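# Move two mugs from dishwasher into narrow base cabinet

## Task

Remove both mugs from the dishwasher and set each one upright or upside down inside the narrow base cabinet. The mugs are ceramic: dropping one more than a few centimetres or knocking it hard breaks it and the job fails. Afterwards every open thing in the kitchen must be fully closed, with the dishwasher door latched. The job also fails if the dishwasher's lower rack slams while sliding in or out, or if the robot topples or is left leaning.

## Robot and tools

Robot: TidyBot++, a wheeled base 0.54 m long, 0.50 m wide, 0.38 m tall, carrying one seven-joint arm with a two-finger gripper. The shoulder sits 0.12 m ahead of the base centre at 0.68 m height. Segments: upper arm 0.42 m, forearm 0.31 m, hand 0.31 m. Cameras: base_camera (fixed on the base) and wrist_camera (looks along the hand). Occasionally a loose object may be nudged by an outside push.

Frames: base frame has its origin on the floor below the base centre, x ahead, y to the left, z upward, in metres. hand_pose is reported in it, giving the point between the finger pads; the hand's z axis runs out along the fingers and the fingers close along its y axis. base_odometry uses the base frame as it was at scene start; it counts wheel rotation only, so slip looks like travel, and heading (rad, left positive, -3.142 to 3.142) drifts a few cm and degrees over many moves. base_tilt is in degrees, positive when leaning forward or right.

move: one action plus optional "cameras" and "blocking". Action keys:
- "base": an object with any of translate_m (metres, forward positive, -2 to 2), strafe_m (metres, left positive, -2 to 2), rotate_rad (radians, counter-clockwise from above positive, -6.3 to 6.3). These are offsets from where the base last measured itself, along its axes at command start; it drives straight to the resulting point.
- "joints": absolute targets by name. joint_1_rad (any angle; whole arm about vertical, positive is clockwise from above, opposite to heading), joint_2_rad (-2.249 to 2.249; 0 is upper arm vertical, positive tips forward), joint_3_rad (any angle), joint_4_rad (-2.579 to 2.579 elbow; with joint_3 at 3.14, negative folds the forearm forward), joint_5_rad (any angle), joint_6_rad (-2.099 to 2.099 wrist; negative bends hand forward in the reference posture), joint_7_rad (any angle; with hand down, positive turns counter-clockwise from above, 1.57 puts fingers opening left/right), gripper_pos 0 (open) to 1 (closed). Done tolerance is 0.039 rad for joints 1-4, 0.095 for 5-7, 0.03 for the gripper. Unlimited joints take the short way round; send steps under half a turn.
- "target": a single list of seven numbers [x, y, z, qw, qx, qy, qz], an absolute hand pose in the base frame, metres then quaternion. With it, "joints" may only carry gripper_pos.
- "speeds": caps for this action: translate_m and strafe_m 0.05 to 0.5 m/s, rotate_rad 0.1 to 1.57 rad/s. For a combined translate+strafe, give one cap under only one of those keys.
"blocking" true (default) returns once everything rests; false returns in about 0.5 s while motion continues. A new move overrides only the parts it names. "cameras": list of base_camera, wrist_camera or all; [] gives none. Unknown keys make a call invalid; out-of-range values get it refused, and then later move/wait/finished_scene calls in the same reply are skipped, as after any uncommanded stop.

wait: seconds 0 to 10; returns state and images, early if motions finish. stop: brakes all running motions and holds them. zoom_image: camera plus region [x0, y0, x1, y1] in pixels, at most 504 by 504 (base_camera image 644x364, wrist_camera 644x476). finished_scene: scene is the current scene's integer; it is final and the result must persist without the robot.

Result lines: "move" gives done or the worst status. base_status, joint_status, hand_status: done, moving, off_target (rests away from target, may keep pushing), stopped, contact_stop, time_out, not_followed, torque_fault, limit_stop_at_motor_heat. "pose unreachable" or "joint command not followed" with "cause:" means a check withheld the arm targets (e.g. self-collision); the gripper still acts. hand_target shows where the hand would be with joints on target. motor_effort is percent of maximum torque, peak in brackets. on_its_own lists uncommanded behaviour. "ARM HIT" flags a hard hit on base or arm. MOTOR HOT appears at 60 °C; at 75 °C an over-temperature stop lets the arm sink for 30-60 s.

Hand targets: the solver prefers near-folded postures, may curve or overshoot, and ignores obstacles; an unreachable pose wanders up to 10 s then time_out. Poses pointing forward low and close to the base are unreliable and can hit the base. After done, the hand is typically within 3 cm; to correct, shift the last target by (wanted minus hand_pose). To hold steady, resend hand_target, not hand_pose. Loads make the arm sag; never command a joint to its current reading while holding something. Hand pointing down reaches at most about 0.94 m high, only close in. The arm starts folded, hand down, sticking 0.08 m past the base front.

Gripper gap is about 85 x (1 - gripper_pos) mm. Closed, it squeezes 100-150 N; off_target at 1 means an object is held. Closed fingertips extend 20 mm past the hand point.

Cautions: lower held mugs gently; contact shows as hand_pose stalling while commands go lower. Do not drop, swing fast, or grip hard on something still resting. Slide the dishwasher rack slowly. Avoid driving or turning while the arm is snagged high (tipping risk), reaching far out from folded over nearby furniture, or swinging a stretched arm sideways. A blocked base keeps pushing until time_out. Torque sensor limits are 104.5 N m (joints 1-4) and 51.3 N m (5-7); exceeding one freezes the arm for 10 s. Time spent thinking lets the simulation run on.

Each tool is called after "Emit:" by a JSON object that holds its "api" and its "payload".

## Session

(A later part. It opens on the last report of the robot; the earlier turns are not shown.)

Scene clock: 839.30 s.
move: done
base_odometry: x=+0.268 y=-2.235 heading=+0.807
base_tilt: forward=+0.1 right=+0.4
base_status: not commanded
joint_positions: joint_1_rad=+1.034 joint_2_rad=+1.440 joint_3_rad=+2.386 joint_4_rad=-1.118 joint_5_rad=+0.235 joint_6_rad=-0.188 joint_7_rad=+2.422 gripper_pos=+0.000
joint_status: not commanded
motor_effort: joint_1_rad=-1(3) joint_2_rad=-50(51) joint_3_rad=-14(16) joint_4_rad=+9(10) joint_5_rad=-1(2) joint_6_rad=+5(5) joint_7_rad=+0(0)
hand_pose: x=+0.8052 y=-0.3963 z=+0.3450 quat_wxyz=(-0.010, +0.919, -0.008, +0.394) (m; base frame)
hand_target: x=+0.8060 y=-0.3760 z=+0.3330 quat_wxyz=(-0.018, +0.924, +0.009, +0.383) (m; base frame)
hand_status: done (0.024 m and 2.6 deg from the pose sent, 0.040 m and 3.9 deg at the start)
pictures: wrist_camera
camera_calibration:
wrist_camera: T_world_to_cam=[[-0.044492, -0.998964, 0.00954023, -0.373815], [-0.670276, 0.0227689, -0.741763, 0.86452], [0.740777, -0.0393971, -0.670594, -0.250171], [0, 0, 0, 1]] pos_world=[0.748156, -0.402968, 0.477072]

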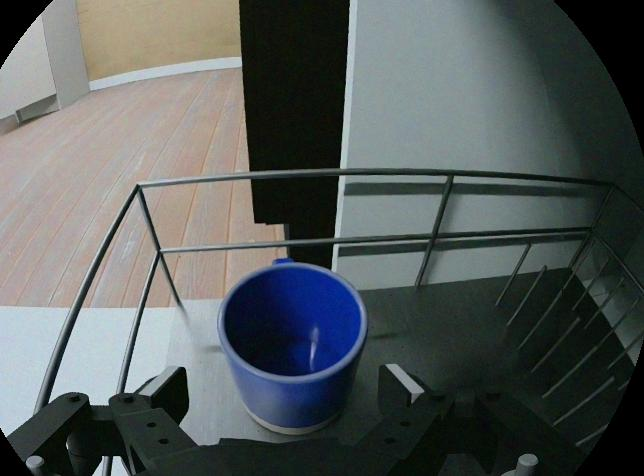

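Emit:
{"api": "move", "payload": {"target": [0.822, -0.3805, 0.322, -0.018, 0.9232, 0.0094, 0.3828], "cameras": ["wrist_camera"]}}

Emit:
{"api": "zoom_image", "payload": {"camera": "wrist_camera", "region": [140, 240, 440, 476]}}

Scene clock: 846.03 s.
move: done
base_odometry: x=+0.268 y=-2.235 heading=+0.807
base_tilt: forward=+0.1 right=+0.6
base_status: not commanded
joint_positions: joint_1_rad=+1.000 joint_2_rad=+1.458 joint_3_rad=+2.387 joint_4_rad=-1.050 joint_5_rad=+0.230 joint_6_rad=-0.191 joint_7_rad=+2.441 gripper_pos=+0.000
joint_status: not commanded
motor_effort: joint_1_rad=-1(2) joint_2_rad=-51(52) joint_3_rad=-14(16) joint_4_rad=+10(11) joint_5_rad=-1(2) joint_6_rad=+5(6) joint_7_rad=+0(0)
hand_pose: x=+0.8252 y=-0.4035 z=+0.3476 quat_wxyz=(+0.005, +0.915, -0.001, +0.402) (m; base frame)
hand_target: x=+0.8220 y=-0.3805 z=+0.3220 quat_wxyz=(-0.018, +0.924, +0.009, +0.383) (m; base frame)
hand_status: done (0.035 m and 3.7 deg from the pose sent, 0.033 m and 2.6 deg at the start)
pictures: wrist_camera
camera_calibration:
wrist_camera: T_world_to_cam=[[-0.0440107, -0.998202, 0.0407014, -0.391147], [-0.656544, -0.00180875, -0.754286, 0.863156], [0.753003, -0.0599189, -0.655283, -0.28723], [0, 0, 0, 1]] pos_world=[0.76577, -0.406092, 0.47877]

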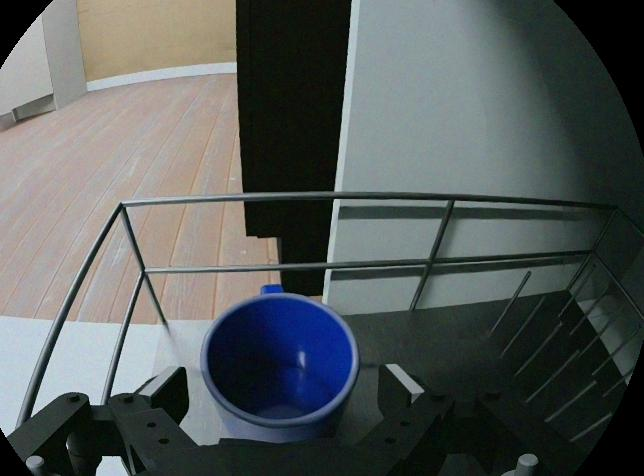

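Scaled by 1.680.

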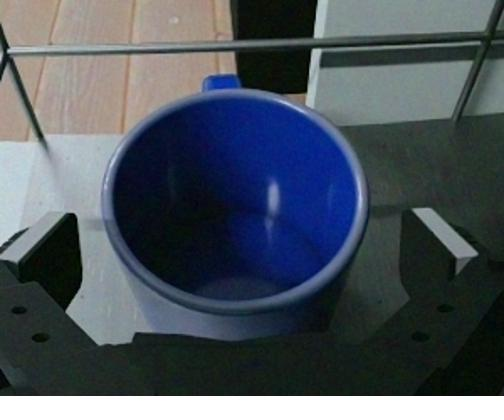

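Emit:
{"api": "move", "payload": {"target": [0.833, -0.381, 0.300, -0.018, 0.9232, 0.0094, 0.3828], "cameras": ["wrist_camera"]}}

Emit:
{"api": "zoom_image", "payload": {"camera": "wrist_camera", "region": [140, 240, 440, 476]}}

Scene clock: 853.37 s.
move: done
base_odometry: x=+0.268 y=-2.235 heading=+0.807
base_tilt: forward=+0.1 right=+0.5
base_status: not commanded
joint_positions: joint_1_rad=+0.969 joint_2_rad=+1.520 joint_3_rad=+2.388 joint_4_rad=-0.973 joint_5_rad=+0.217 joint_6_rad=-0.201 joint_7_rad=+2.477 gripper_pos=+0.000
joint_status: not commanded
motor_effort: joint_1_rad=-1(2) joint_2_rad=-52(54) joint_3_rad=-14(15) joint_4_rad=+10(11) joint_5_rad=-2(2) joint_6_rad=+5(6) joint_7_rad=+0(0)
hand_pose: x=+0.8350 y=-0.4039 z=+0.3201 quat_wxyz=(+0.007, +0.916, +0.000, +0.400) (m; base frame)
hand_target: x=+0.8330 y=-0.3810 z=+0.3000 quat_wxyz=(-0.018, +0.924, +0.009, +0.383) (m; base frame)
hand_status: done (0.031 m and 3.7 deg from the pose sent, 0.053 m and 3.7 deg at the start)
pictures: wrist_camera
camera_calibration:
wrist_camera: T_world_to_cam=[[-0.0435916, -0.998031, 0.0451051, -0.391721], [-0.660259, -0.00510319, -0.751021, 0.849534], [0.749772, -0.0625192, -0.658736, -0.310001], [0, 0, 0, 1]] pos_world=[0.776267, -0.405996, 0.451478]

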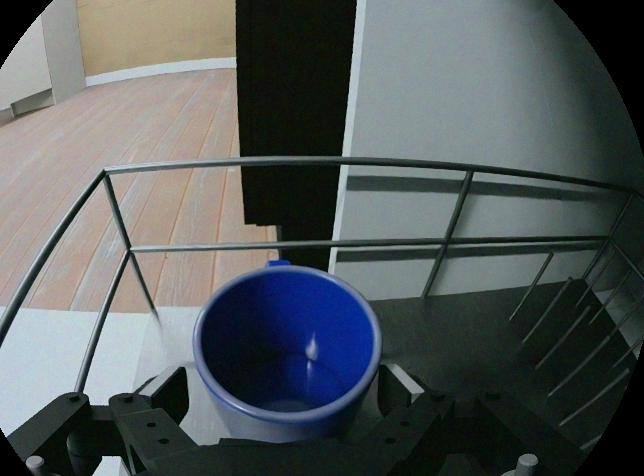

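Scaled by 1.680.

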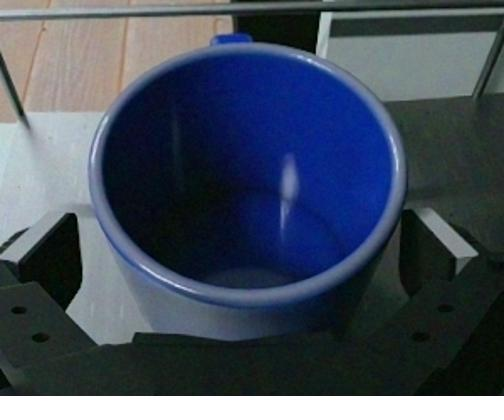

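Emit:
{"api": "move", "payload": {"joints": {"gripper_pos":0.25}, "cameras": ["wrist_camera"]}}

Scene clock: 860.93 s.
move: off_target
base_odometry: x=+0.268 y=-2.235 heading=+0.807
base_tilt: forward=+0.1 right=+0.6
base_status: not commanded
joint_positions: joint_1_rad=+0.969 joint_2_rad=+1.518 joint_3_rad=+2.389 joint_4_rad=-0.972 joint_5_rad=+0.216 joint_6_rad=-0.202 joint_7_rad=+2.477 gripper_pos=+0.186
joint_status: gripper_pos off_target (ended at +0.186, target +0.250)
motor_effort: joint_1_rad=-1(3) joint_2_rad=-50(54) joint_3_rad=-13(15) joint_4_rad=+10(10) joint_5_rad=-1(2) joint_6_rad=+5(5) joint_7_rad=+0(1)
hand_pose: x=+0.8355 y=-0.4050 z=+0.3218 quat_wxyz=(+0.007, +0.916, +0.000, +0.401) (m; base frame)
hand_target: x=+0.8330 y=-0.3810 z=+0.3000 quat_wxyz=(-0.018, +0.924, +0.009, +0.383) (m; base frame)
hand_status: not commanded
pictures: wrist_camera
camera_calibration:
wrist_camera: T_world_to_cam=[[-0.0445978, -0.99792, 0.0465484, -0.392411], [-0.659373, -0.00559997, -0.751795, 0.850466], [0.750492, -0.0642211, -0.657752, -0.310854], [0, 0, 0, 1]] pos_world=[0.776567, -0.406796, 0.453177]

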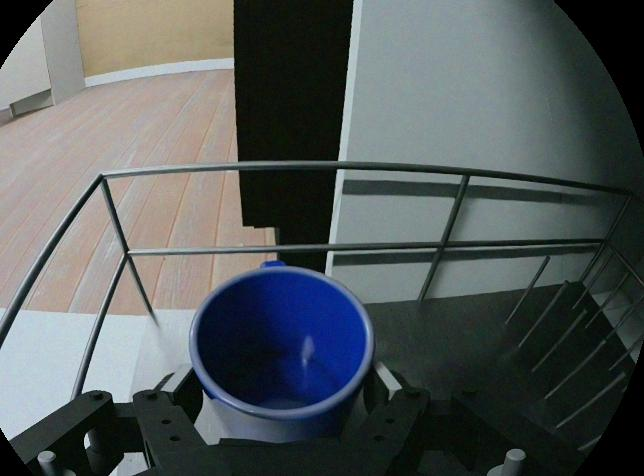

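Emit:
{"api": "move", "payload": {"joints": {"gripper_pos":0.4}, "cameras": []}}

Emit:
{"api": "move", "payload": {"target": [0.825, -0.375, 0.37, -0.018, 0.9232, 0.0094, 0.3828], "cameras": ["wrist_camera"]}}

Scene clock: 869.60 s.
move: off_target
base_odometry: x=+0.268 y=-2.235 heading=+0.807
base_tilt: forward=+0.1 right=+0.5
base_status: not commanded
joint_positions: joint_1_rad=+0.969 joint_2_rad=+1.518 joint_3_rad=+2.389 joint_4_rad=-0.972 joint_5_rad=+0.216 joint_6_rad=-0.202 joint_7_rad=+2.477 gripper_pos=+0.186
joint_status: gripper_pos off_target (ended at +0.186, target +0.400)
motor_effort: joint_1_rad=-1(2) joint_2_rad=-51(51) joint_3_rad=-13(14) joint_4_rad=+10(10) joint_5_rad=-1(1) joint_6_rad=+5(5) joint_7_rad=+0(1)
hand_pose: x=+0.8355 y=-0.4050 z=+0.3218 quat_wxyz=(+0.007, +0.916, +0.000, +0.401) (m; base frame)
hand_target: x=+0.8330 y=-0.3810 z=+0.3000 quat_wxyz=(-0.018, +0.924, +0.009, +0.383) (m; base frame)
hand_status: not commanded
pictures: none
No camera images: "cameras" was empty.

Scene clock: 870.80 s.
move: done
base_odometry: x=+0.268 y=-2.235 heading=+0.807
base_tilt: forward=+0.0 right=+0.5
base_status: not commanded
joint_positions: joint_1_rad=+0.969 joint_2_rad=+1.390 joint_3_rad=+2.430 joint_4_rad=-1.086 joint_5_rad=+0.210 joint_6_rad=-0.217 joint_7_rad=+2.462 gripper_pos=+0.186
joint_status: not commanded
motor_effort: joint_1_rad=-1(2) joint_2_rad=-55(58) joint_3_rad=-16(18) joint_4_rad=+13(13) joint_5_rad=-2(2) joint_6_rad=+6(7) joint_7_rad=+0(1)
hand_pose: x=+0.8268 y=-0.3861 z=+0.3678 quat_wxyz=(+0.013, +0.920, +0.038, +0.389) (m; base frame)
hand_target: x=+0.8250 y=-0.3750 z=+0.3700 quat_wxyz=(-0.018, +0.924, +0.009, +0.383) (m; base frame)
hand_status: done (0.011 m and 4.9 deg from the pose sent, 0.058 m and 3.8 deg at the start)
pictures: wrist_camera
camera_calibration:
wrist_camera: T_world_to_cam=[[0.0222437, -0.995997, 0.0865725, -0.445356], [-0.675596, -0.078805, -0.733048, 0.857692], [0.736936, -0.0421824, -0.674645, -0.246876], [0, 0, 0, 1]] pos_world=[0.771291, -0.386397, 0.500732]

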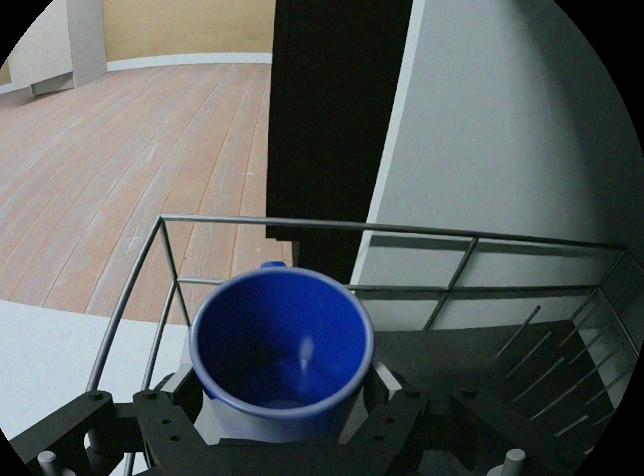

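Emit:
{"api": "move", "payload": {"target": [0.80, -0.39, 0.465, -0.018, 0.9232, 0.0094, 0.3828], "cameras": ["wrist_camera"]}}

Emit:
{"api": "move", "payload": {"target": [0.70, -0.26, 0.54, 0.0, 0.9239, 0.0, 0.3827], "cameras": ["wrist_camera"]}}

Scene clock: 875.90 s.
move: done
base_odometry: x=+0.268 y=-2.235 heading=+0.807
base_tilt: forward=+0.1 right=+0.6
base_status: not commanded
joint_positions: joint_1_rad=+0.995 joint_2_rad=+1.190 joint_3_rad=+2.460 joint_4_rad=-1.172 joint_5_rad=+0.075 joint_6_rad=-0.308 joint_7_rad=+2.462 gripper_pos=+0.186
joint_status: not commanded
motor_effort: joint_1_rad=-1(2) joint_2_rad=-54(58) joint_3_rad=-16(17) joint_4_rad=+15(16) joint_5_rad=-2(3) joint_6_rad=+6(7) joint_7_rad=+0(1)
hand_pose: x=+0.8123 y=-0.3868 z=+0.4657 quat_wxyz=(+0.005, +0.921, +0.031, +0.389) (m; base frame)
hand_target: x=+0.8000 y=-0.3900 z=+0.4650 quat_wxyz=(-0.018, +0.924, +0.009, +0.383) (m; base frame)
hand_status: done (0.013 m and 3.7 deg from the pose sent, 0.101 m and 4.9 deg at the start)
pictures: wrist_camera
camera_calibration:
wrist_camera: T_world_to_cam=[[0.0153397, -0.99768, 0.0663279, -0.439779], [-0.676013, -0.0592255, -0.734506, 0.928152], [0.73673, -0.0335714, -0.675353, -0.166409], [0, 0, 0, 1]] pos_world=[0.756787, -0.389375, 0.598518]

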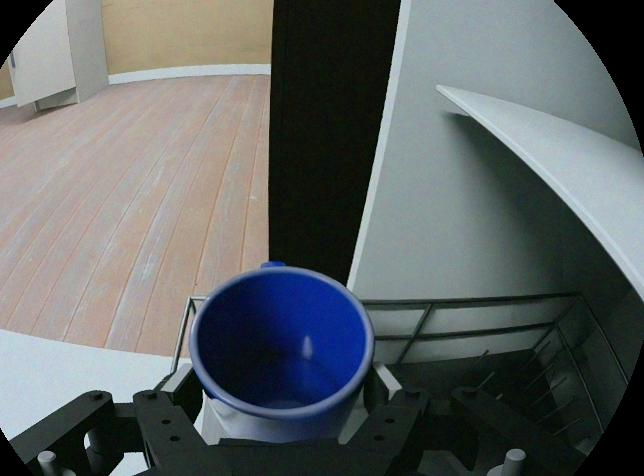

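Scene clock: 878.10 s.
move: done
base_odometry: x=+0.268 y=-2.235 heading=+0.807
base_tilt: forward=+0.0 right=+0.5
base_status: not commanded
joint_positions: joint_1_rad=+1.049 joint_2_rad=+0.812 joint_3_rad=+2.460 joint_4_rad=-1.826 joint_5_rad=+0.301 joint_6_rad=-0.059 joint_7_rad=+1.963 gripper_pos=+0.186
joint_status: not commanded
motor_effort: joint_1_rad=-1(2) joint_2_rad=-39(54) joint_3_rad=-13(16) joint_4_rad=+14(16) joint_5_rad=-1(3) joint_6_rad=+8(9) joint_7_rad=+0(1)
hand_pose: x=+0.6892 y=-0.2442 z=+0.5163 quat_wxyz=(-0.019, +0.937, +0.003, +0.349) (m; base frame)
hand_target: x=+0.7000 y=-0.2600 z=+0.5400 quat_wxyz=(+0.000, +0.924, +0.000, +0.383) (m; base frame)
hand_status: done (0.030 m and 4.6 deg from the pose sent, 0.185 m and 3.7 deg at the start)
pictures: wrist_camera
camera_calibration:
wrist_camera: T_world_to_cam=[[-0.0157303, -0.99987, 0.00353082, -0.245717], [-0.738473, 0.00923703, -0.67422, 0.919271], [0.6741, -0.0132131, -0.738522, 0.0440338], [0, 0, 0, 1]] pos_world=[0.645308, -0.253595, 0.653179]

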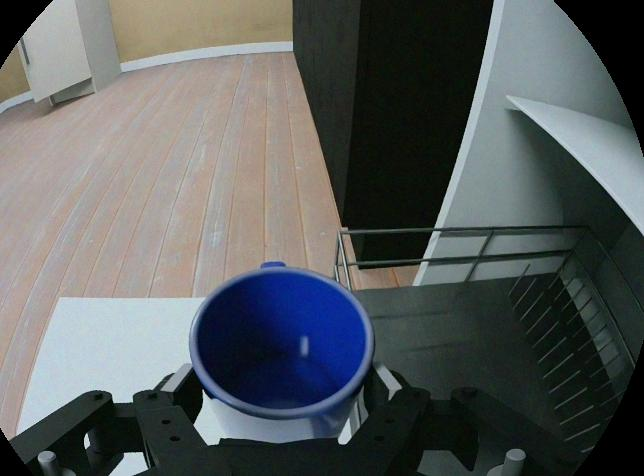

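Emit:
{"api": "move", "payload": {"base": {"translate_m":-0.25,"strafe_m":0.175}, "speeds": {"translate_m":0.2}, "cameras": []}}

Emit:
{"api": "move", "payload": {"target": [0.55, 0.0, 0.75, 0, 0.9239, 0, 0.3827], "cameras": []}}

Emit:
{"api": "move", "payload": {"joints": {"joint_1_rad":0.0,"joint_2_rad":-0.334,"joint_3_rad":3.14,"joint_4_rad":-2.3,"joint_5_rad":0.0,"joint_6_rad":-0.3,"joint_7_rad":1.57}, "base": {"rotate_rad":0.729}, "speeds": {"rotate_rad":0.5}}}

Scene clock: 892.60 s.
move: done
base_odometry: x=-0.032 y=-2.294 heading=+0.807
base_tilt: forward=+0.1 right=+0.5
base_status: done
joint_positions: joint_1_rad=+1.050 joint_2_rad=+0.810 joint_3_rad=+2.460 joint_4_rad=-1.833 joint_5_rad=+0.303 joint_6_rad=-0.054 joint_7_rad=+1.961 gripper_pos=+0.186
joint_status: not commanded
motor_effort: joint_1_rad=-1(2) joint_2_rad=-38(40) joint_3_rad=-13(14) joint_4_rad=+14(15) joint_5_rad=-1(1) joint_6_rad=+8(9) joint_7_rad=+0(1)
hand_pose: x=+0.6879 y=-0.2432 z=+0.5163 quat_wxyz=(-0.019, +0.937, +0.003, +0.350) (m; base frame)
hand_target: x=+0.7000 y=-0.2600 z=+0.5400 quat_wxyz=(+0.000, +0.924, +0.000, +0.383) (m; base frame)
hand_status: not commanded
pictures: none
No camera images: "cameras" was empty.

Scene clock: 894.97 s.
move: done
base_odometry: x=-0.032 y=-2.294 heading=+0.807
base_tilt: forward=+0.1 right=+0.6
base_status: not commanded
joint_positions: joint_1_rad=+0.018 joint_2_rad=-0.167 joint_3_rad=+3.135 joint_4_rad=-2.172 joint_5_rad=+0.051 joint_6_rad=-0.330 joint_7_rad=+1.616 gripper_pos=+0.186
joint_status: not commanded
motor_effort: joint_1_rad=-1(3) joint_2_rad=-16(40) joint_3_rad=+0(14) joint_4_rad=+23(24) joint_5_rad=+0(1) joint_6_rad=+10(10) joint_7_rad=+0(1)
hand_pose: x=+0.5589 y=-0.0087 z=+0.7494 quat_wxyz=(+0.029, +0.919, +0.034, +0.392) (m; base frame)
hand_target: x=+0.5500 y=+0.0000 z=+0.7500 quat_wxyz=(+0.000, +0.924, +0.000, +0.383) (m; base frame)
hand_status: done (0.012 m and 5.3 deg from the pose sent, 0.364 m and 4.6 deg at the start)
pictures: none
No camera images: "cameras" was empty.

Scene clock: 897.03 s.
move: done
base_odometry: x=-0.032 y=-2.294 heading=+1.535
base_tilt: forward=+0.0 right=+0.5
base_status: done
joint_positions: joint_1_rad=+0.017 joint_2_rad=-0.318 joint_3_rad=+3.141 joint_4_rad=-2.309 joint_5_rad=+0.048 joint_6_rad=-0.330 joint_7_rad=+1.607 gripper_pos=+0.186
joint_status: all done
motor_effort: joint_1_rad=-1(3) joint_2_rad=-10(18) joint_3_rad=+0(2) joint_4_rad=+23(25) joint_5_rad=+0(2) joint_6_rad=+9(11) joint_7_rad=+0(1)
hand_pose: x=+0.5019 y=-0.0098 z=+0.7409 quat_wxyz=(+0.027, +0.917, +0.027, +0.398) (m; base frame)
hand_target: x=+0.5102 y=+0.0020 z=+0.7589 quat_wxyz=(+0.000, +0.906, +0.000, +0.424) (m; base frame)
hand_status: not commanded
pictures: base_camera, wrist_camera
camera_calibration:
wrist_camera: T_world_to_cam=[[-0.0103664, -0.99458, 0.103452, -0.0917053], [-0.662495, -0.0706621, -0.745726, 0.944171], [0.748995, -0.0762668, -0.658172, 0.241487], [0, 0, 0, 1]] pos_world=[0.443684, -0.00607371, 0.87252]

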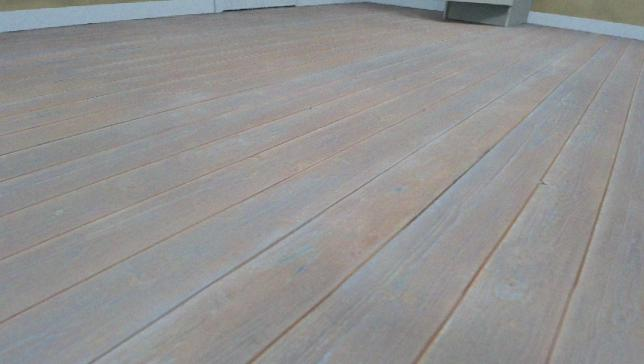

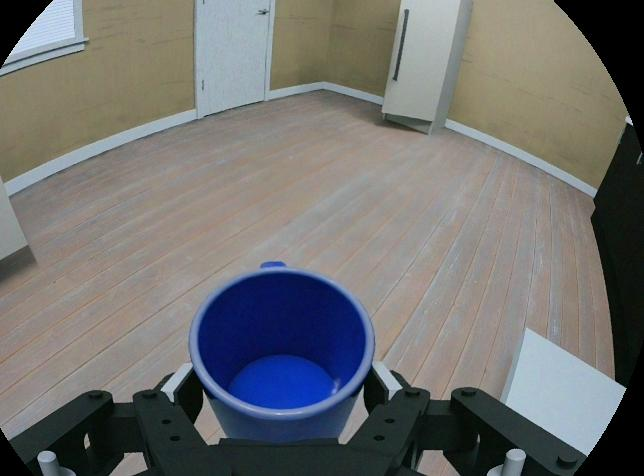

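Emit:
{"api": "move", "payload": {"base": {"translate_m":1.0}, "speeds": {"translate_m":0.25}, "cameras": []}}

Emit:
{"api": "move", "payload": {"base": {"rotate_rad":2.412}, "speeds": {"rotate_rad":0.5}}}

Scene clock: 910.33 s.
move: done
base_odometry: x=+0.004 y=-1.295 heading=+1.536
base_tilt: forward=+0.0 right=+0.5
base_status: done
joint_positions: joint_1_rad=+0.017 joint_2_rad=-0.321 joint_3_rad=+3.141 joint_4_rad=-2.311 joint_5_rad=+0.048 joint_6_rad=-0.330 joint_7_rad=+1.607 gripper_pos=+0.186
joint_status: not commanded
motor_effort: joint_1_rad=-1(2) joint_2_rad=-10(12) joint_3_rad=+0(2) joint_4_rad=+23(24) joint_5_rad=+0(1) joint_6_rad=+10(11) joint_7_rad=+0(1)
hand_pose: x=+0.5013 y=-0.0098 z=+0.7413 quat_wxyz=(+0.027, +0.916, +0.027, +0.399) (m; base frame)
hand_target: x=+0.5102 y=+0.0020 z=+0.7589 quat_wxyz=(+0.000, +0.906, +0.000, +0.424) (m; base frame)
hand_status: not commanded
pictures: none
No camera images: "cameras" was empty.

Scene clock: 915.77 s.
move: done
base_odometry: x=+0.004 y=-1.295 heading=-2.336
base_tilt: forward=+0.0 right=+0.5
base_status: done
joint_positions: joint_1_rad=+0.016 joint_2_rad=-0.321 joint_3_rad=+3.141 joint_4_rad=-2.311 joint_5_rad=+0.047 joint_6_rad=-0.330 joint_7_rad=+1.607 gripper_pos=+0.186
joint_status: not commanded
motor_effort: joint_1_rad=-1(3) joint_2_rad=-10(11) joint_3_rad=+0(2) joint_4_rad=+23(24) joint_5_rad=-1(1) joint_6_rad=+10(11) joint_7_rad=+0(1)
hand_pose: x=+0.5013 y=-0.0096 z=+0.7413 quat_wxyz=(+0.026, +0.916, +0.027, +0.399) (m; base frame)
hand_target: x=+0.5102 y=+0.0020 z=+0.7589 quat_wxyz=(+0.000, +0.906, +0.000, +0.424) (m; base frame)
hand_status: not commanded
pictures: base_camera, wrist_camera
camera_calibration:
wrist_camera: T_world_to_cam=[[-0.0106131, -0.994668, 0.10258, -0.0907742], [-0.661351, -0.0699613, -0.746807, 0.944311], [0.750002, -0.0757672, -0.657082, 0.240896], [0, 0, 0, 1]] pos_world=[0.442885, -0.00597302, 0.872818]

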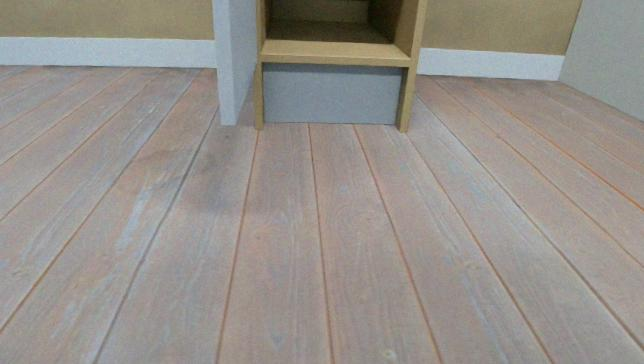

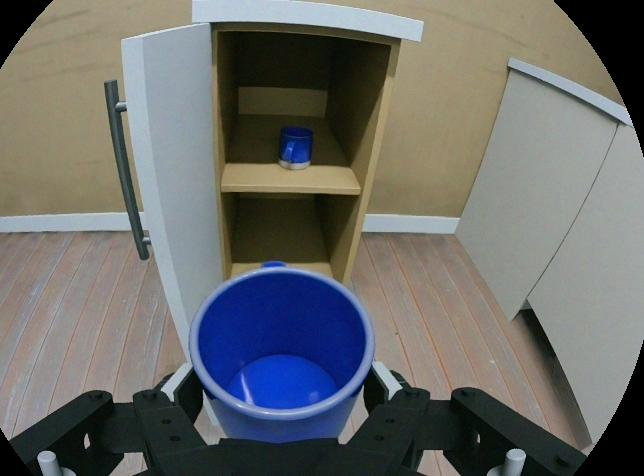

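Emit:
{"api": "zoom_image", "payload": {"camera": "base_camera", "region": [200, 0, 440, 150]}}

Emit:
{"api": "zoom_image", "payload": {"camera": "wrist_camera", "region": [100, 0, 440, 290]}}

Scaled by 2.100.

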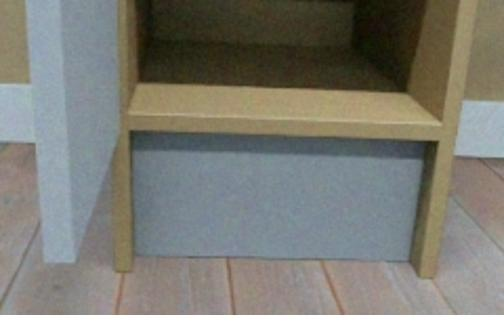

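Scaled by 1.482.

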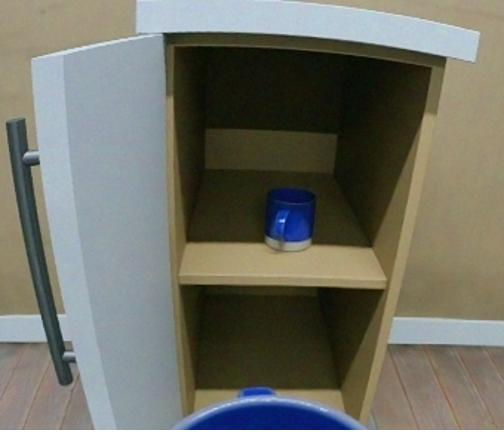

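Emit:
{"api": "move", "payload": {"base": {"rotate_rad":0.1}, "cameras": []}}

Emit:
{"api": "move", "payload": {"base": {"translate_m":0.2,"strafe_m":-0.155}, "speeds": {"translate_m":0.15}}}

Emit:
{"api": "zoom_image", "payload": {"camera": "base_camera", "region": [140, 0, 480, 240]}}

Scene clock: 950.83 s.
move: done
base_odometry: x=+0.004 y=-1.295 heading=-2.236
base_tilt: forward=+0.1 right=+0.5
base_status: done
joint_positions: joint_1_rad=+0.013 joint_2_rad=-0.321 joint_3_rad=+3.140 joint_4_rad=-2.311 joint_5_rad=+0.046 joint_6_rad=-0.330 joint_7_rad=+1.607 gripper_pos=+0.186
joint_status: not commanded
motor_effort: joint_1_rad=-1(3) joint_2_rad=-10(11) joint_3_rad=+0(2) joint_4_rad=+24(24) joint_5_rad=+0(1) joint_6_rad=+10(10) joint_7_rad=+0(1)
hand_pose: x=+0.5013 y=-0.0075 z=+0.7413 quat_wxyz=(+0.025, +0.916, +0.028, +0.399) (m; base frame)
hand_target: x=+0.5102 y=+0.0020 z=+0.7589 quat_wxyz=(+0.000, +0.906, +0.000, +0.424) (m; base frame)
hand_status: not commanded
pictures: none
No camera images: "cameras" was empty.

Scene clock: 953.20 s.
move: done
base_odometry: x=-0.242 y=-1.356 heading=-2.235
base_tilt: forward=+0.0 right=+0.5
base_status: done
joint_positions: joint_1_rad=+0.013 joint_2_rad=-0.322 joint_3_rad=+3.140 joint_4_rad=-2.311 joint_5_rad=+0.046 joint_6_rad=-0.330 joint_7_rad=+1.607 gripper_pos=+0.186
joint_status: not commanded
motor_effort: joint_1_rad=+0(2) joint_2_rad=-10(12) joint_3_rad=+0(3) joint_4_rad=+24(24) joint_5_rad=+0(1) joint_6_rad=+10(11) joint_7_rad=+0(1)
hand_pose: x=+0.5011 y=-0.0075 z=+0.7415 quat_wxyz=(+0.025, +0.916, +0.028, +0.399) (m; base frame)
hand_target: x=+0.5102 y=+0.0020 z=+0.7589 quat_wxyz=(+0.000, +0.906, +0.000, +0.424) (m; base frame)
hand_status: not commanded
pictures: base_camera, wrist_camera
camera_calibration:
wrist_camera: T_world_to_cam=[[-0.00646774, -0.9948, 0.101646, -0.0901311], [-0.660482, -0.0720707, -0.747375, 0.944484], [0.750814, -0.0719693, -0.656581, 0.240597], [0, 0, 0, 1]] pos_world=[0.442589, -0.00427711, 0.873016]

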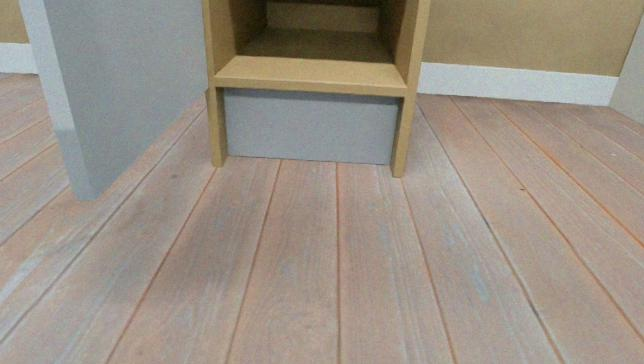

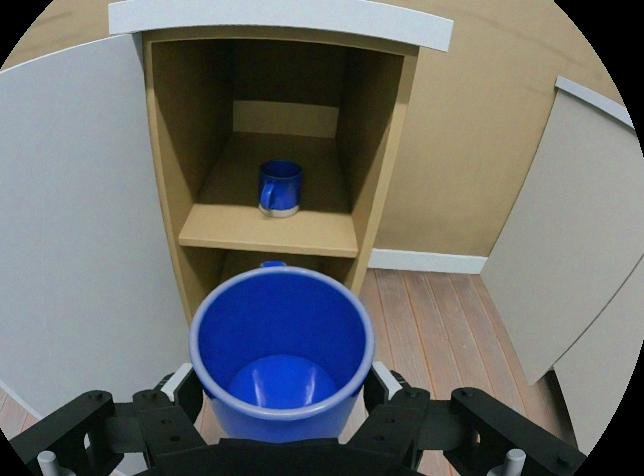

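Scaled by 1.482.

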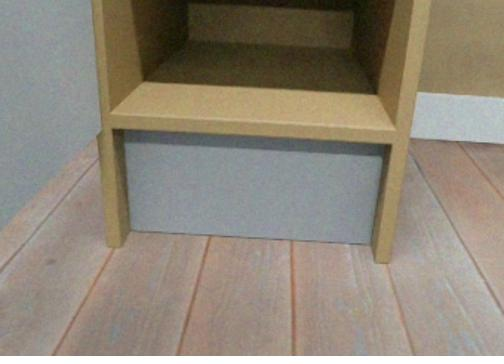

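Emit:
{"api": "move", "payload": {"target": [0.62, 0.0, 0.55, 0, 0.916, 0, 0.4012], "cameras": []}}

Emit:
{"api": "move", "payload": {"target": [0.66, 0.0, 0.42, 0, 0.916, 0, 0.4012]}}

Scene clock: 978.60 s.
move: done
base_odometry: x=-0.242 y=-1.356 heading=-2.235
base_tilt: forward=+0.1 right=+0.5
base_status: not commanded
joint_positions: joint_1_rad=+0.013 joint_2_rad=+0.444 joint_3_rad=+3.140 joint_4_rad=-2.397 joint_5_rad=+0.046 joint_6_rad=+0.470 joint_7_rad=+1.601 gripper_pos=+0.186
joint_status: not commanded
motor_effort: joint_1_rad=-1(2) joint_2_rad=-29(30) joint_3_rad=+1(1) joint_4_rad=+11(24) joint_5_rad=-1(1) joint_6_rad=+9(10) joint_7_rad=+0(1)
hand_pose: x=+0.6098 y=+0.0024 z=+0.5384 quat_wxyz=(+0.006, +0.926, +0.032, +0.376) (m; base frame)
hand_target: x=+0.6200 y=+0.0000 z=+0.5500 quat_wxyz=(+0.000, +0.916, +0.000, +0.401) (m; base frame)
hand_status: done (0.016 m and 4.8 deg from the pose sent, 0.226 m and 4.4 deg at the start)
pictures: none
No camera images: "cameras" was empty.

Scene clock: 980.27 s.
move: done
base_odometry: x=-0.242 y=-1.356 heading=-2.235
base_tilt: forward=+0.2 right=+0.5
base_status: not commanded
joint_positions: joint_1_rad=+0.013 joint_2_rad=+0.894 joint_3_rad=+3.140 joint_4_rad=-2.326 joint_5_rad=+0.046 joint_6_rad=+0.816 joint_7_rad=+1.595 gripper_pos=+0.186
joint_status: not commanded
motor_effort: joint_1_rad=-2(2) joint_2_rad=-36(38) joint_3_rad=-1(2) joint_4_rad=+4(12) joint_5_rad=-1(1) joint_6_rad=+9(10) joint_7_rad=+1(1)
hand_pose: x=+0.6315 y=+0.0061 z=+0.4014 quat_wxyz=(-0.004, +0.932, +0.026, +0.360) (m; base frame)
hand_target: x=+0.6600 y=+0.0000 z=+0.4200 quat_wxyz=(+0.000, +0.916, +0.000, +0.401) (m; base frame)
hand_status: done (0.035 m and 5.9 deg from the pose sent, 0.129 m and 4.8 deg at the start)
pictures: base_camera, wrist_camera
camera_calibration:
wrist_camera: T_world_to_cam=[[0.0166001, -0.998728, 0.0476146, -0.0340514], [-0.721151, -0.0449452, -0.691318, 0.793027], [0.692579, -0.0228613, -0.72098, -0.0173069], [0, 0, 0, 1]] pos_world=[0.584444, 0.00123904, 0.537378]

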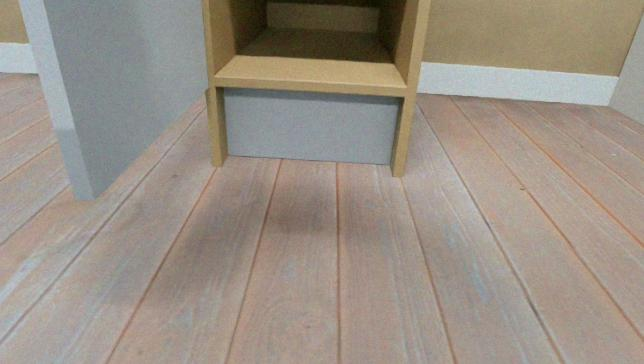

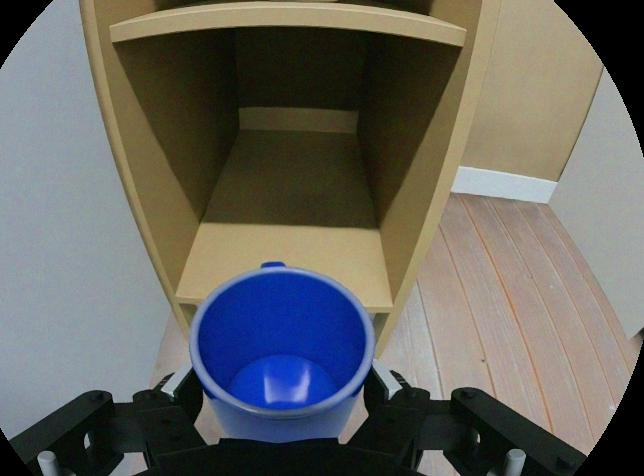

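Emit:
{"api": "move", "payload": {"target": [0.775, -0.006, 0.362, 0, 0.8976, 0, 0.4407], "cameras": ["wrist_camera"]}}

Scene clock: 989.63 s.
move: done
base_odometry: x=-0.242 y=-1.356 heading=-2.235
base_tilt: forward=+0.1 right=+0.5
base_status: not commanded
joint_positions: joint_1_rad=+0.013 joint_2_rad=+1.119 joint_3_rad=+3.140 joint_4_rad=-1.955 joint_5_rad=+0.046 joint_6_rad=+0.818 joint_7_rad=+1.595 gripper_pos=+0.186
joint_status: not commanded
motor_effort: joint_1_rad=-1(2) joint_2_rad=-45(46) joint_3_rad=-1(2) joint_4_rad=+8(8) joint_5_rad=+0(1) joint_6_rad=+10(11) joint_7_rad=+0(1)
hand_pose: x=+0.7597 y=+0.0045 z=+0.3549 quat_wxyz=(-0.001, +0.903, +0.026, +0.429) (m; base frame)
hand_target: x=+0.7750 y=-0.0060 z=+0.3620 quat_wxyz=(+0.000, +0.898, +0.000, +0.441) (m; base frame)
hand_status: done (0.020 m and 3.4 deg from the pose sent, 0.149 m and 10.5 deg at the start)
pictures: wrist_camera
camera_calibration:
wrist_camera: T_world_to_cam=[[0.00826037, -0.998695, 0.0504025, -0.0301999], [-0.610899, -0.0449446, -0.790432, 0.804691], [0.791665, -0.0242616, -0.610473, -0.254165], [0, 0, 0, 1]] pos_world=[0.693048, -0.000160471, 0.482414]

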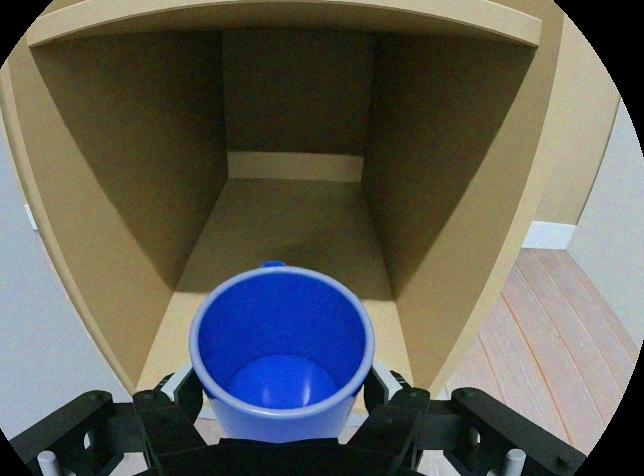

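Emit:
{"api": "move", "payload": {"target": [0.885, -0.007, 0.306, 0, 0.909, 0, 0.4168], "cameras": ["wrist_camera"]}}

Scene clock: 994.90 s.
move: done
base_odometry: x=-0.242 y=-1.356 heading=-2.235
base_tilt: forward=+0.1 right=+0.5
base_status: not commanded
joint_positions: joint_1_rad=+0.013 joint_2_rad=+1.291 joint_3_rad=+3.140 joint_4_rad=-1.475 joint_5_rad=+0.046 joint_6_rad=+0.494 joint_7_rad=+1.589 gripper_pos=+0.186
joint_status: not commanded
motor_effort: joint_1_rad=-1(2) joint_2_rad=-53(54) joint_3_rad=-2(2) joint_4_rad=+13(13) joint_5_rad=+0(1) joint_6_rad=+11(11) joint_7_rad=+0(1)
hand_pose: x=+0.8765 y=-0.0007 z=+0.3047 quat_wxyz=(+0.004, +0.907, +0.025, +0.421) (m; base frame)
hand_target: x=+0.8850 y=-0.0070 z=+0.3060 quat_wxyz=(+0.000, +0.909, +0.000, +0.417) (m; base frame)
hand_status: done (0.011 m and 3.0 deg from the pose sent, 0.135 m and 3.4 deg at the start)
pictures: wrist_camera
camera_calibration:
wrist_camera: T_world_to_cam=[[0.00224228, -0.998178, 0.0603006, -0.0315053], [-0.623746, -0.0485287, -0.780119, 0.844259], [0.781624, -0.035863, -0.622719, -0.364827], [0, 0, 0, 1]] pos_world=[0.811831, -0.00356088, 0.433337]

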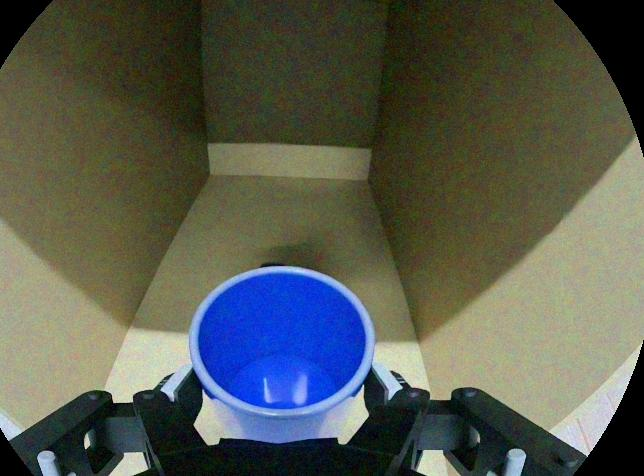

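Emit:
{"api": "move", "payload": {"target": [0.955, -0.007, 0.260, 0, 0.9177, 0, 0.3972], "cameras": ["wrist_camera"]}}

Scene clock: 1005.00 s.
move: off_target
base_odometry: x=-0.242 y=-1.356 heading=-2.235
base_tilt: forward=+0.1 right=+0.5
base_status: not commanded
joint_positions: joint_1_rad=+0.013 joint_2_rad=+1.473 joint_3_rad=+3.140 joint_4_rad=-1.059 joint_5_rad=+0.046 joint_6_rad=+0.213 joint_7_rad=+1.589 gripper_pos=+0.186
joint_status: not commanded
motor_effort: joint_1_rad=-1(2) joint_2_rad=-58(59) joint_3_rad=-1(2) joint_4_rad=+17(17) joint_5_rad=-1(1) joint_6_rad=+9(11) joint_7_rad=+0(1)
hand_pose: x=+0.9457 y=-0.0054 z=+0.2532 quat_wxyz=(+0.010, +0.916, +0.025, +0.400) (m; base frame)
hand_target: x=+0.9550 y=-0.0070 z=+0.2600 quat_wxyz=(+0.000, +0.918, +0.000, +0.397) (m; base frame)
hand_status: off_target (0.012 m and 3.1 deg from the pose sent, 0.091 m and 4.2 deg at the start)
pictures: wrist_camera
camera_calibration:
wrist_camera: T_world_to_cam=[[-0.00112942, -0.997492, 0.0707678, -0.0327742], [-0.660136, -0.0524132, -0.749315, 0.873657], [0.751145, -0.0475626, -0.658421, -0.413365], [0, 0, 0, 1]] pos_world=[0.887192, -0.00656155, 0.384796]

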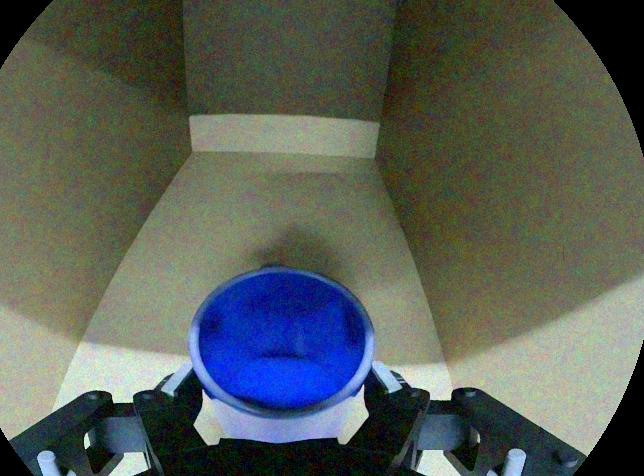

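Emit:
{"api": "move", "payload": {"target": [0.957, -0.007, 0.240, 0, 0.9177, 0, 0.3972], "cameras": []}}

Emit:
{"api": "move", "payload": {"target": [0.957, -0.007, 0.228, 0, 0.9177, 0, 0.3972], "cameras": ["wrist_camera"]}}

Scene clock: 1010.87 s.
move: done
base_odometry: x=-0.242 y=-1.356 heading=-2.235
base_tilt: forward=+0.3 right=+0.6
base_status: not commanded
joint_positions: joint_1_rad=+0.013 joint_2_rad=+1.525 joint_3_rad=+3.140 joint_4_rad=-1.001 joint_5_rad=+0.046 joint_6_rad=+0.205 joint_7_rad=+1.589 gripper_pos=+0.186
joint_status: not commanded
motor_effort: joint_1_rad=-1(2) joint_2_rad=-59(60) joint_3_rad=-2(2) joint_4_rad=+17(18) joint_5_rad=-1(1) joint_6_rad=+10(11) joint_7_rad=+0(1)
hand_pose: x=+0.9486 y=-0.0056 z=+0.2325 quat_wxyz=(+0.010, +0.917, +0.025, +0.399) (m; base frame)
hand_target: x=+0.9570 y=-0.0070 z=+0.2400 quat_wxyz=(+0.000, +0.918, +0.000, +0.397) (m; base frame)
hand_status: done (0.011 m and 3.0 deg from the pose sent, 0.017 m and 3.1 deg at the start)
pictures: none
No camera images: "cameras" was empty.

Scene clock: 1011.53 s.
move: done
base_odometry: x=-0.242 y=-1.356 heading=-2.235
base_tilt: forward=+0.1 right=+0.5
base_status: not commanded
joint_positions: joint_1_rad=+0.013 joint_2_rad=+1.543 joint_3_rad=+3.140 joint_4_rad=-0.971 joint_5_rad=+0.046 joint_6_rad=+0.204 joint_7_rad=+1.589 gripper_pos=+0.212
joint_status: not commanded
motor_effort: joint_1_rad=-1(2) joint_2_rad=-57(59) joint_3_rad=-1(2) joint_4_rad=+16(17) joint_5_rad=-1(1) joint_6_rad=+9(10) joint_7_rad=+0(1)
hand_pose: x=+0.9544 y=-0.0057 z=+0.2296 quat_wxyz=(+0.010, +0.914, +0.024, +0.404) (m; base frame)
hand_target: x=+0.9570 y=-0.0070 z=+0.2280 quat_wxyz=(+0.000, +0.918, +0.000, +0.397) (m; base frame)
hand_status: done (0.003 m and 3.2 deg from the pose sent, 0.010 m and 3.0 deg at the start)
pictures: wrist_camera
camera_calibration:
wrist_camera: T_world_to_cam=[[-0.0022745, -0.997474, 0.071003, -0.0303122], [-0.652729, -0.0523104, -0.755783, 0.856036], [0.757588, -0.0480648, -0.650961, -0.44326], [0, 0, 0, 1]] pos_world=[0.894499, -0.00676124, 0.360585]

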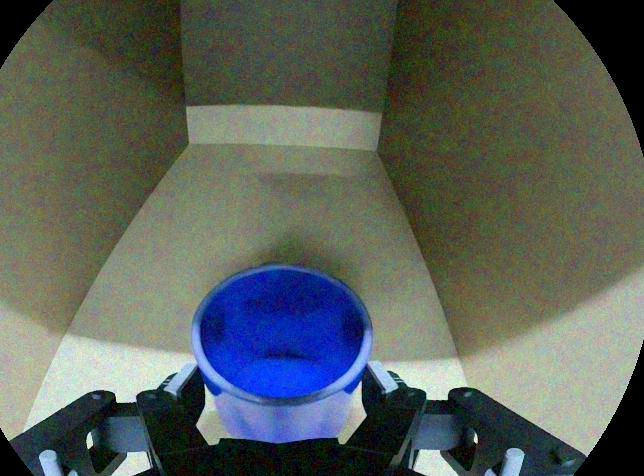

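Emit:
{"api": "zoom_image", "payload": {"camera": "wrist_camera", "region": [140, 240, 440, 476]}}

Emit:
{"api": "move", "payload": {"joints": {"gripper_pos":0.19}, "cameras": ["wrist_camera"]}}

Scaled by 1.680.

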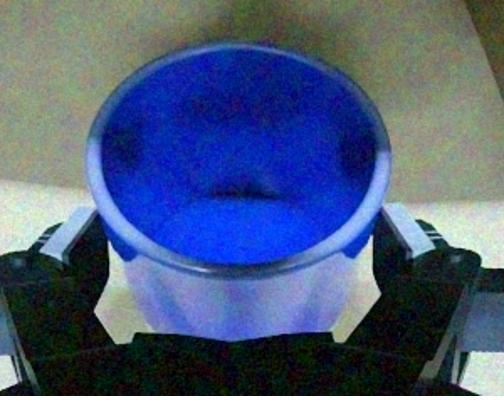

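Scene clock: 1016.30 s.
move: done
base_odometry: x=-0.242 y=-1.356 heading=-2.235
base_tilt: forward=+0.0 right=+0.6
base_status: not commanded
joint_positions: joint_1_rad=+0.013 joint_2_rad=+1.543 joint_3_rad=+3.140 joint_4_rad=-0.971 joint_5_rad=+0.046 joint_6_rad=+0.204 joint_7_rad=+1.589 gripper_pos=+0.188
joint_status: all done
motor_effort: joint_1_rad=-2(2) joint_2_rad=-56(58) joint_3_rad=-1(2) joint_4_rad=+16(17) joint_5_rad=-1(1) joint_6_rad=+8(10) joint_7_rad=+0(0)
hand_pose: x=+0.9542 y=-0.0057 z=+0.2292 quat_wxyz=(+0.010, +0.914, +0.024, +0.404) (m; base frame)
hand_target: x=+0.9570 y=-0.0070 z=+0.2280 quat_wxyz=(+0.000, +0.918, +0.000, +0.397) (m; base frame)
hand_status: not commanded
pictures: wrist_camera
camera_calibration:
wrist_camera: T_world_to_cam=[[-0.00224486, -0.997473, 0.0710058, -0.0303116], [-0.653, -0.0523146, -0.755549, 0.855826], [0.757355, -0.0480629, -0.651232, -0.443138], [0, 0, 0, 1]] pos_world=[0.894399, -0.00676124, 0.360185]

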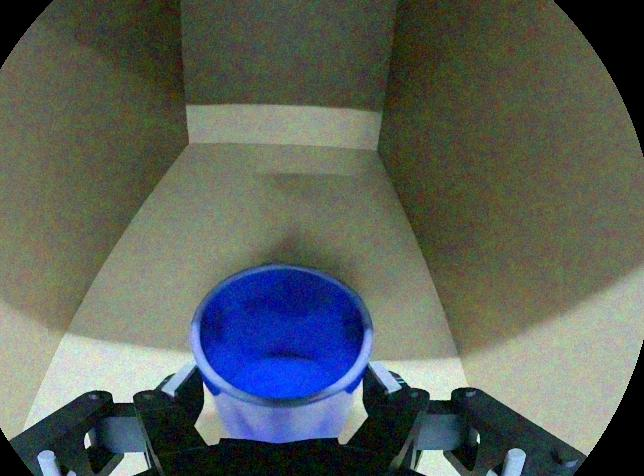

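Emit:
{"api": "move", "payload": {"joints": {"gripper_pos":0.0}, "cameras": ["wrist_camera"]}}

Emit:
{"api": "move", "payload": {"target": [0.915, -0.007, 0.268, 0, 0.9177, 0, 0.3972], "cameras": ["wrist_camera"]}}

Scene clock: 1020.87 s.
move: done
base_odometry: x=-0.242 y=-1.356 heading=-2.235
base_tilt: forward=+0.1 right=+0.5
base_status: not commanded
joint_positions: joint_1_rad=+0.013 joint_2_rad=+1.539 joint_3_rad=+3.140 joint_4_rad=-0.964 joint_5_rad=+0.046 joint_6_rad=+0.204 joint_7_rad=+1.589 gripper_pos=+0.000
joint_status: all done
motor_effort: joint_1_rad=-1(2) joint_2_rad=-54(58) joint_3_rad=-1(2) joint_4_rad=+15(17) joint_5_rad=-1(1) joint_6_rad=+7(9) joint_7_rad=+0(1)
hand_pose: x=+0.9590 y=-0.0058 z=+0.2353 quat_wxyz=(+0.010, +0.912, +0.024, +0.409) (m; base frame)
hand_target: x=+0.9570 y=-0.0070 z=+0.2280 quat_wxyz=(+0.000, +0.918, +0.000, +0.397) (m; base frame)
hand_status: not commanded
pictures: wrist_camera
camera_calibration:
wrist_camera: T_world_to_cam=[[-0.00299636, -0.997464, 0.0711155, -0.0301589], [-0.645135, -0.052409, -0.762269, 0.857589], [0.764063, -0.0481631, -0.643342, -0.451058], [0, 0, 0, 1]] pos_world=[0.897806, -0.00686132, 0.365674]

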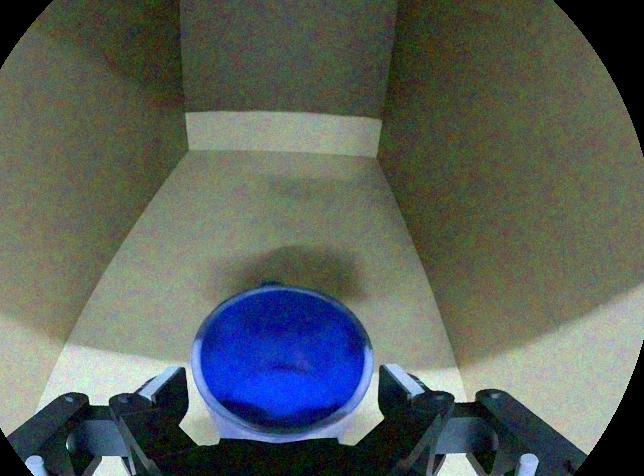

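Scene clock: 1022.23 s.
move: done
base_odometry: x=-0.242 y=-1.356 heading=-2.235
base_tilt: forward=+0.1 right=+0.5
base_status: not commanded
joint_positions: joint_1_rad=+0.013 joint_2_rad=+1.391 joint_3_rad=+3.140 joint_4_rad=-1.215 joint_5_rad=+0.046 joint_6_rad=+0.259 joint_7_rad=+1.589 gripper_pos=+0.000
joint_status: not commanded
motor_effort: joint_1_rad=-1(2) joint_2_rad=-52(55) joint_3_rad=-2(3) joint_4_rad=+13(15) joint_5_rad=-1(1) joint_6_rad=+7(8) joint_7_rad=+0(1)
hand_pose: x=+0.9153 y=-0.0043 z=+0.2682 quat_wxyz=(+0.008, +0.922, +0.025, +0.386) (m; base frame)
hand_target: x=+0.9150 y=-0.0070 z=+0.2680 quat_wxyz=(+0.000, +0.918, +0.000, +0.397) (m; base frame)
hand_status: done (0.003 m and 3.3 deg from the pose sent, 0.055 m and 3.4 deg at the start)
pictures: wrist_camera
camera_calibration:
wrist_camera: T_world_to_cam=[[0.00209658, -0.997645, 0.0685554, -0.0351718], [-0.681128, -0.0516185, -0.730342, 0.879037], [0.732161, -0.0451638, -0.679632, -0.357521], [0, 0, 0, 1]] pos_world=[0.860574, -0.00586142, 0.401426]

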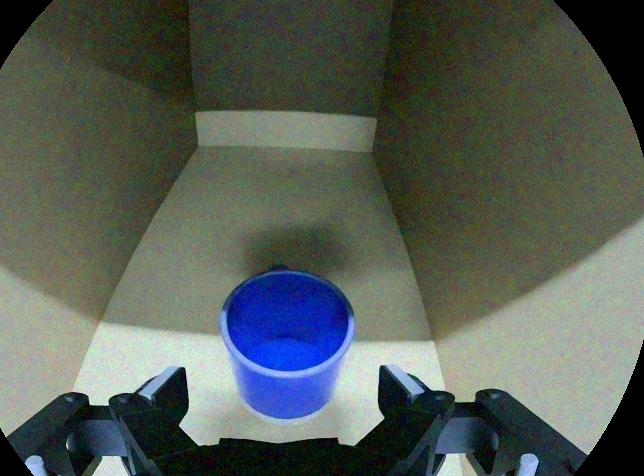

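Emit:
{"api": "move", "payload": {"target": [0.80, -0.007, 0.33, 0, 0.9177, 0, 0.3972], "cameras": []}}

Emit:
{"api": "move", "payload": {"target": [0.66, -0.007, 0.45, 0, 0.9177, 0, 0.3972], "cameras": ["wrist_camera"]}}

Scene clock: 1028.07 s.
move: done
base_odometry: x=-0.242 y=-1.356 heading=-2.235
base_tilt: forward=+0.2 right=+0.5
base_status: not commanded
joint_positions: joint_1_rad=+0.013 joint_2_rad=+1.159 joint_3_rad=+3.140 joint_4_rad=-1.746 joint_5_rad=+0.046 joint_6_rad=+0.550 joint_7_rad=+1.589 gripper_pos=+0.000
joint_status: not commanded
motor_effort: joint_1_rad=-1(2) joint_2_rad=-44(52) joint_3_rad=-1(3) joint_4_rad=+8(13) joint_5_rad=+0(1) joint_6_rad=+7(8) joint_7_rad=+0(1)
hand_pose: x=+0.7986 y=+0.0011 z=+0.3250 quat_wxyz=(+0.001, +0.923, +0.025, +0.383) (m; base frame)
hand_target: x=+0.8000 y=-0.0070 z=+0.3300 quat_wxyz=(+0.000, +0.918, +0.000, +0.397) (m; base frame)
hand_status: done (0.010 m and 3.4 deg from the pose sent, 0.131 m and 3.3 deg at the start)
pictures: none
No camera images: "cameras" was empty.

Scene clock: 1029.83 s.
move: done
base_odometry: x=-0.242 y=-1.356 heading=-2.235
base_tilt: forward=+0.1 right=+0.5
base_status: not commanded
joint_positions: joint_1_rad=+0.013 joint_2_rad=+0.794 joint_3_rad=+3.140 joint_4_rad=-2.287 joint_5_rad=+0.046 joint_6_rad=+0.724 joint_7_rad=+1.589 gripper_pos=+0.000
joint_status: not commanded
motor_effort: joint_1_rad=-1(2) joint_2_rad=-33(45) joint_3_rad=-1(2) joint_4_rad=+5(8) joint_5_rad=-1(1) joint_6_rad=+7(8) joint_7_rad=+0(1)
hand_pose: x=+0.6582 y=+0.0049 z=+0.4429 quat_wxyz=(-0.002, +0.924, +0.024, +0.383) (m; base frame)
hand_target: x=+0.6600 y=-0.0070 z=+0.4500 quat_wxyz=(+0.000, +0.918, +0.000, +0.397) (m; base frame)
hand_status: done (0.014 m and 3.3 deg from the pose sent, 0.187 m and 3.4 deg at the start)
pictures: wrist_camera
camera_calibration:
wrist_camera: T_world_to_cam=[[0.00983695, -0.998764, 0.0487248, -0.0337946], [-0.687384, -0.0421428, -0.72507, 0.833604], [0.726228, -0.0263601, -0.686949, -0.0430086], [0, 0, 0, 1]] pos_world=[0.604572, 0.000243818, 0.576523]

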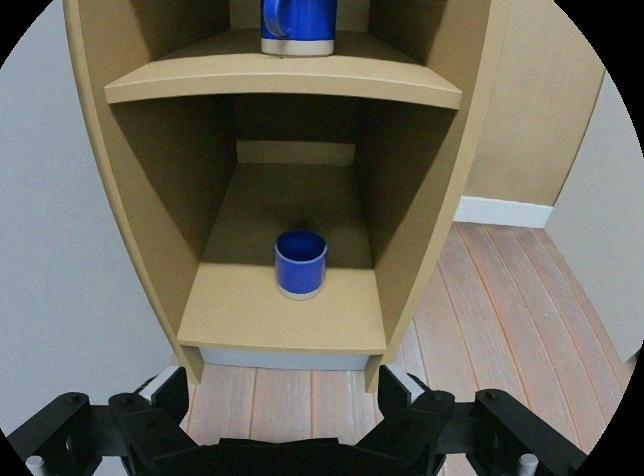

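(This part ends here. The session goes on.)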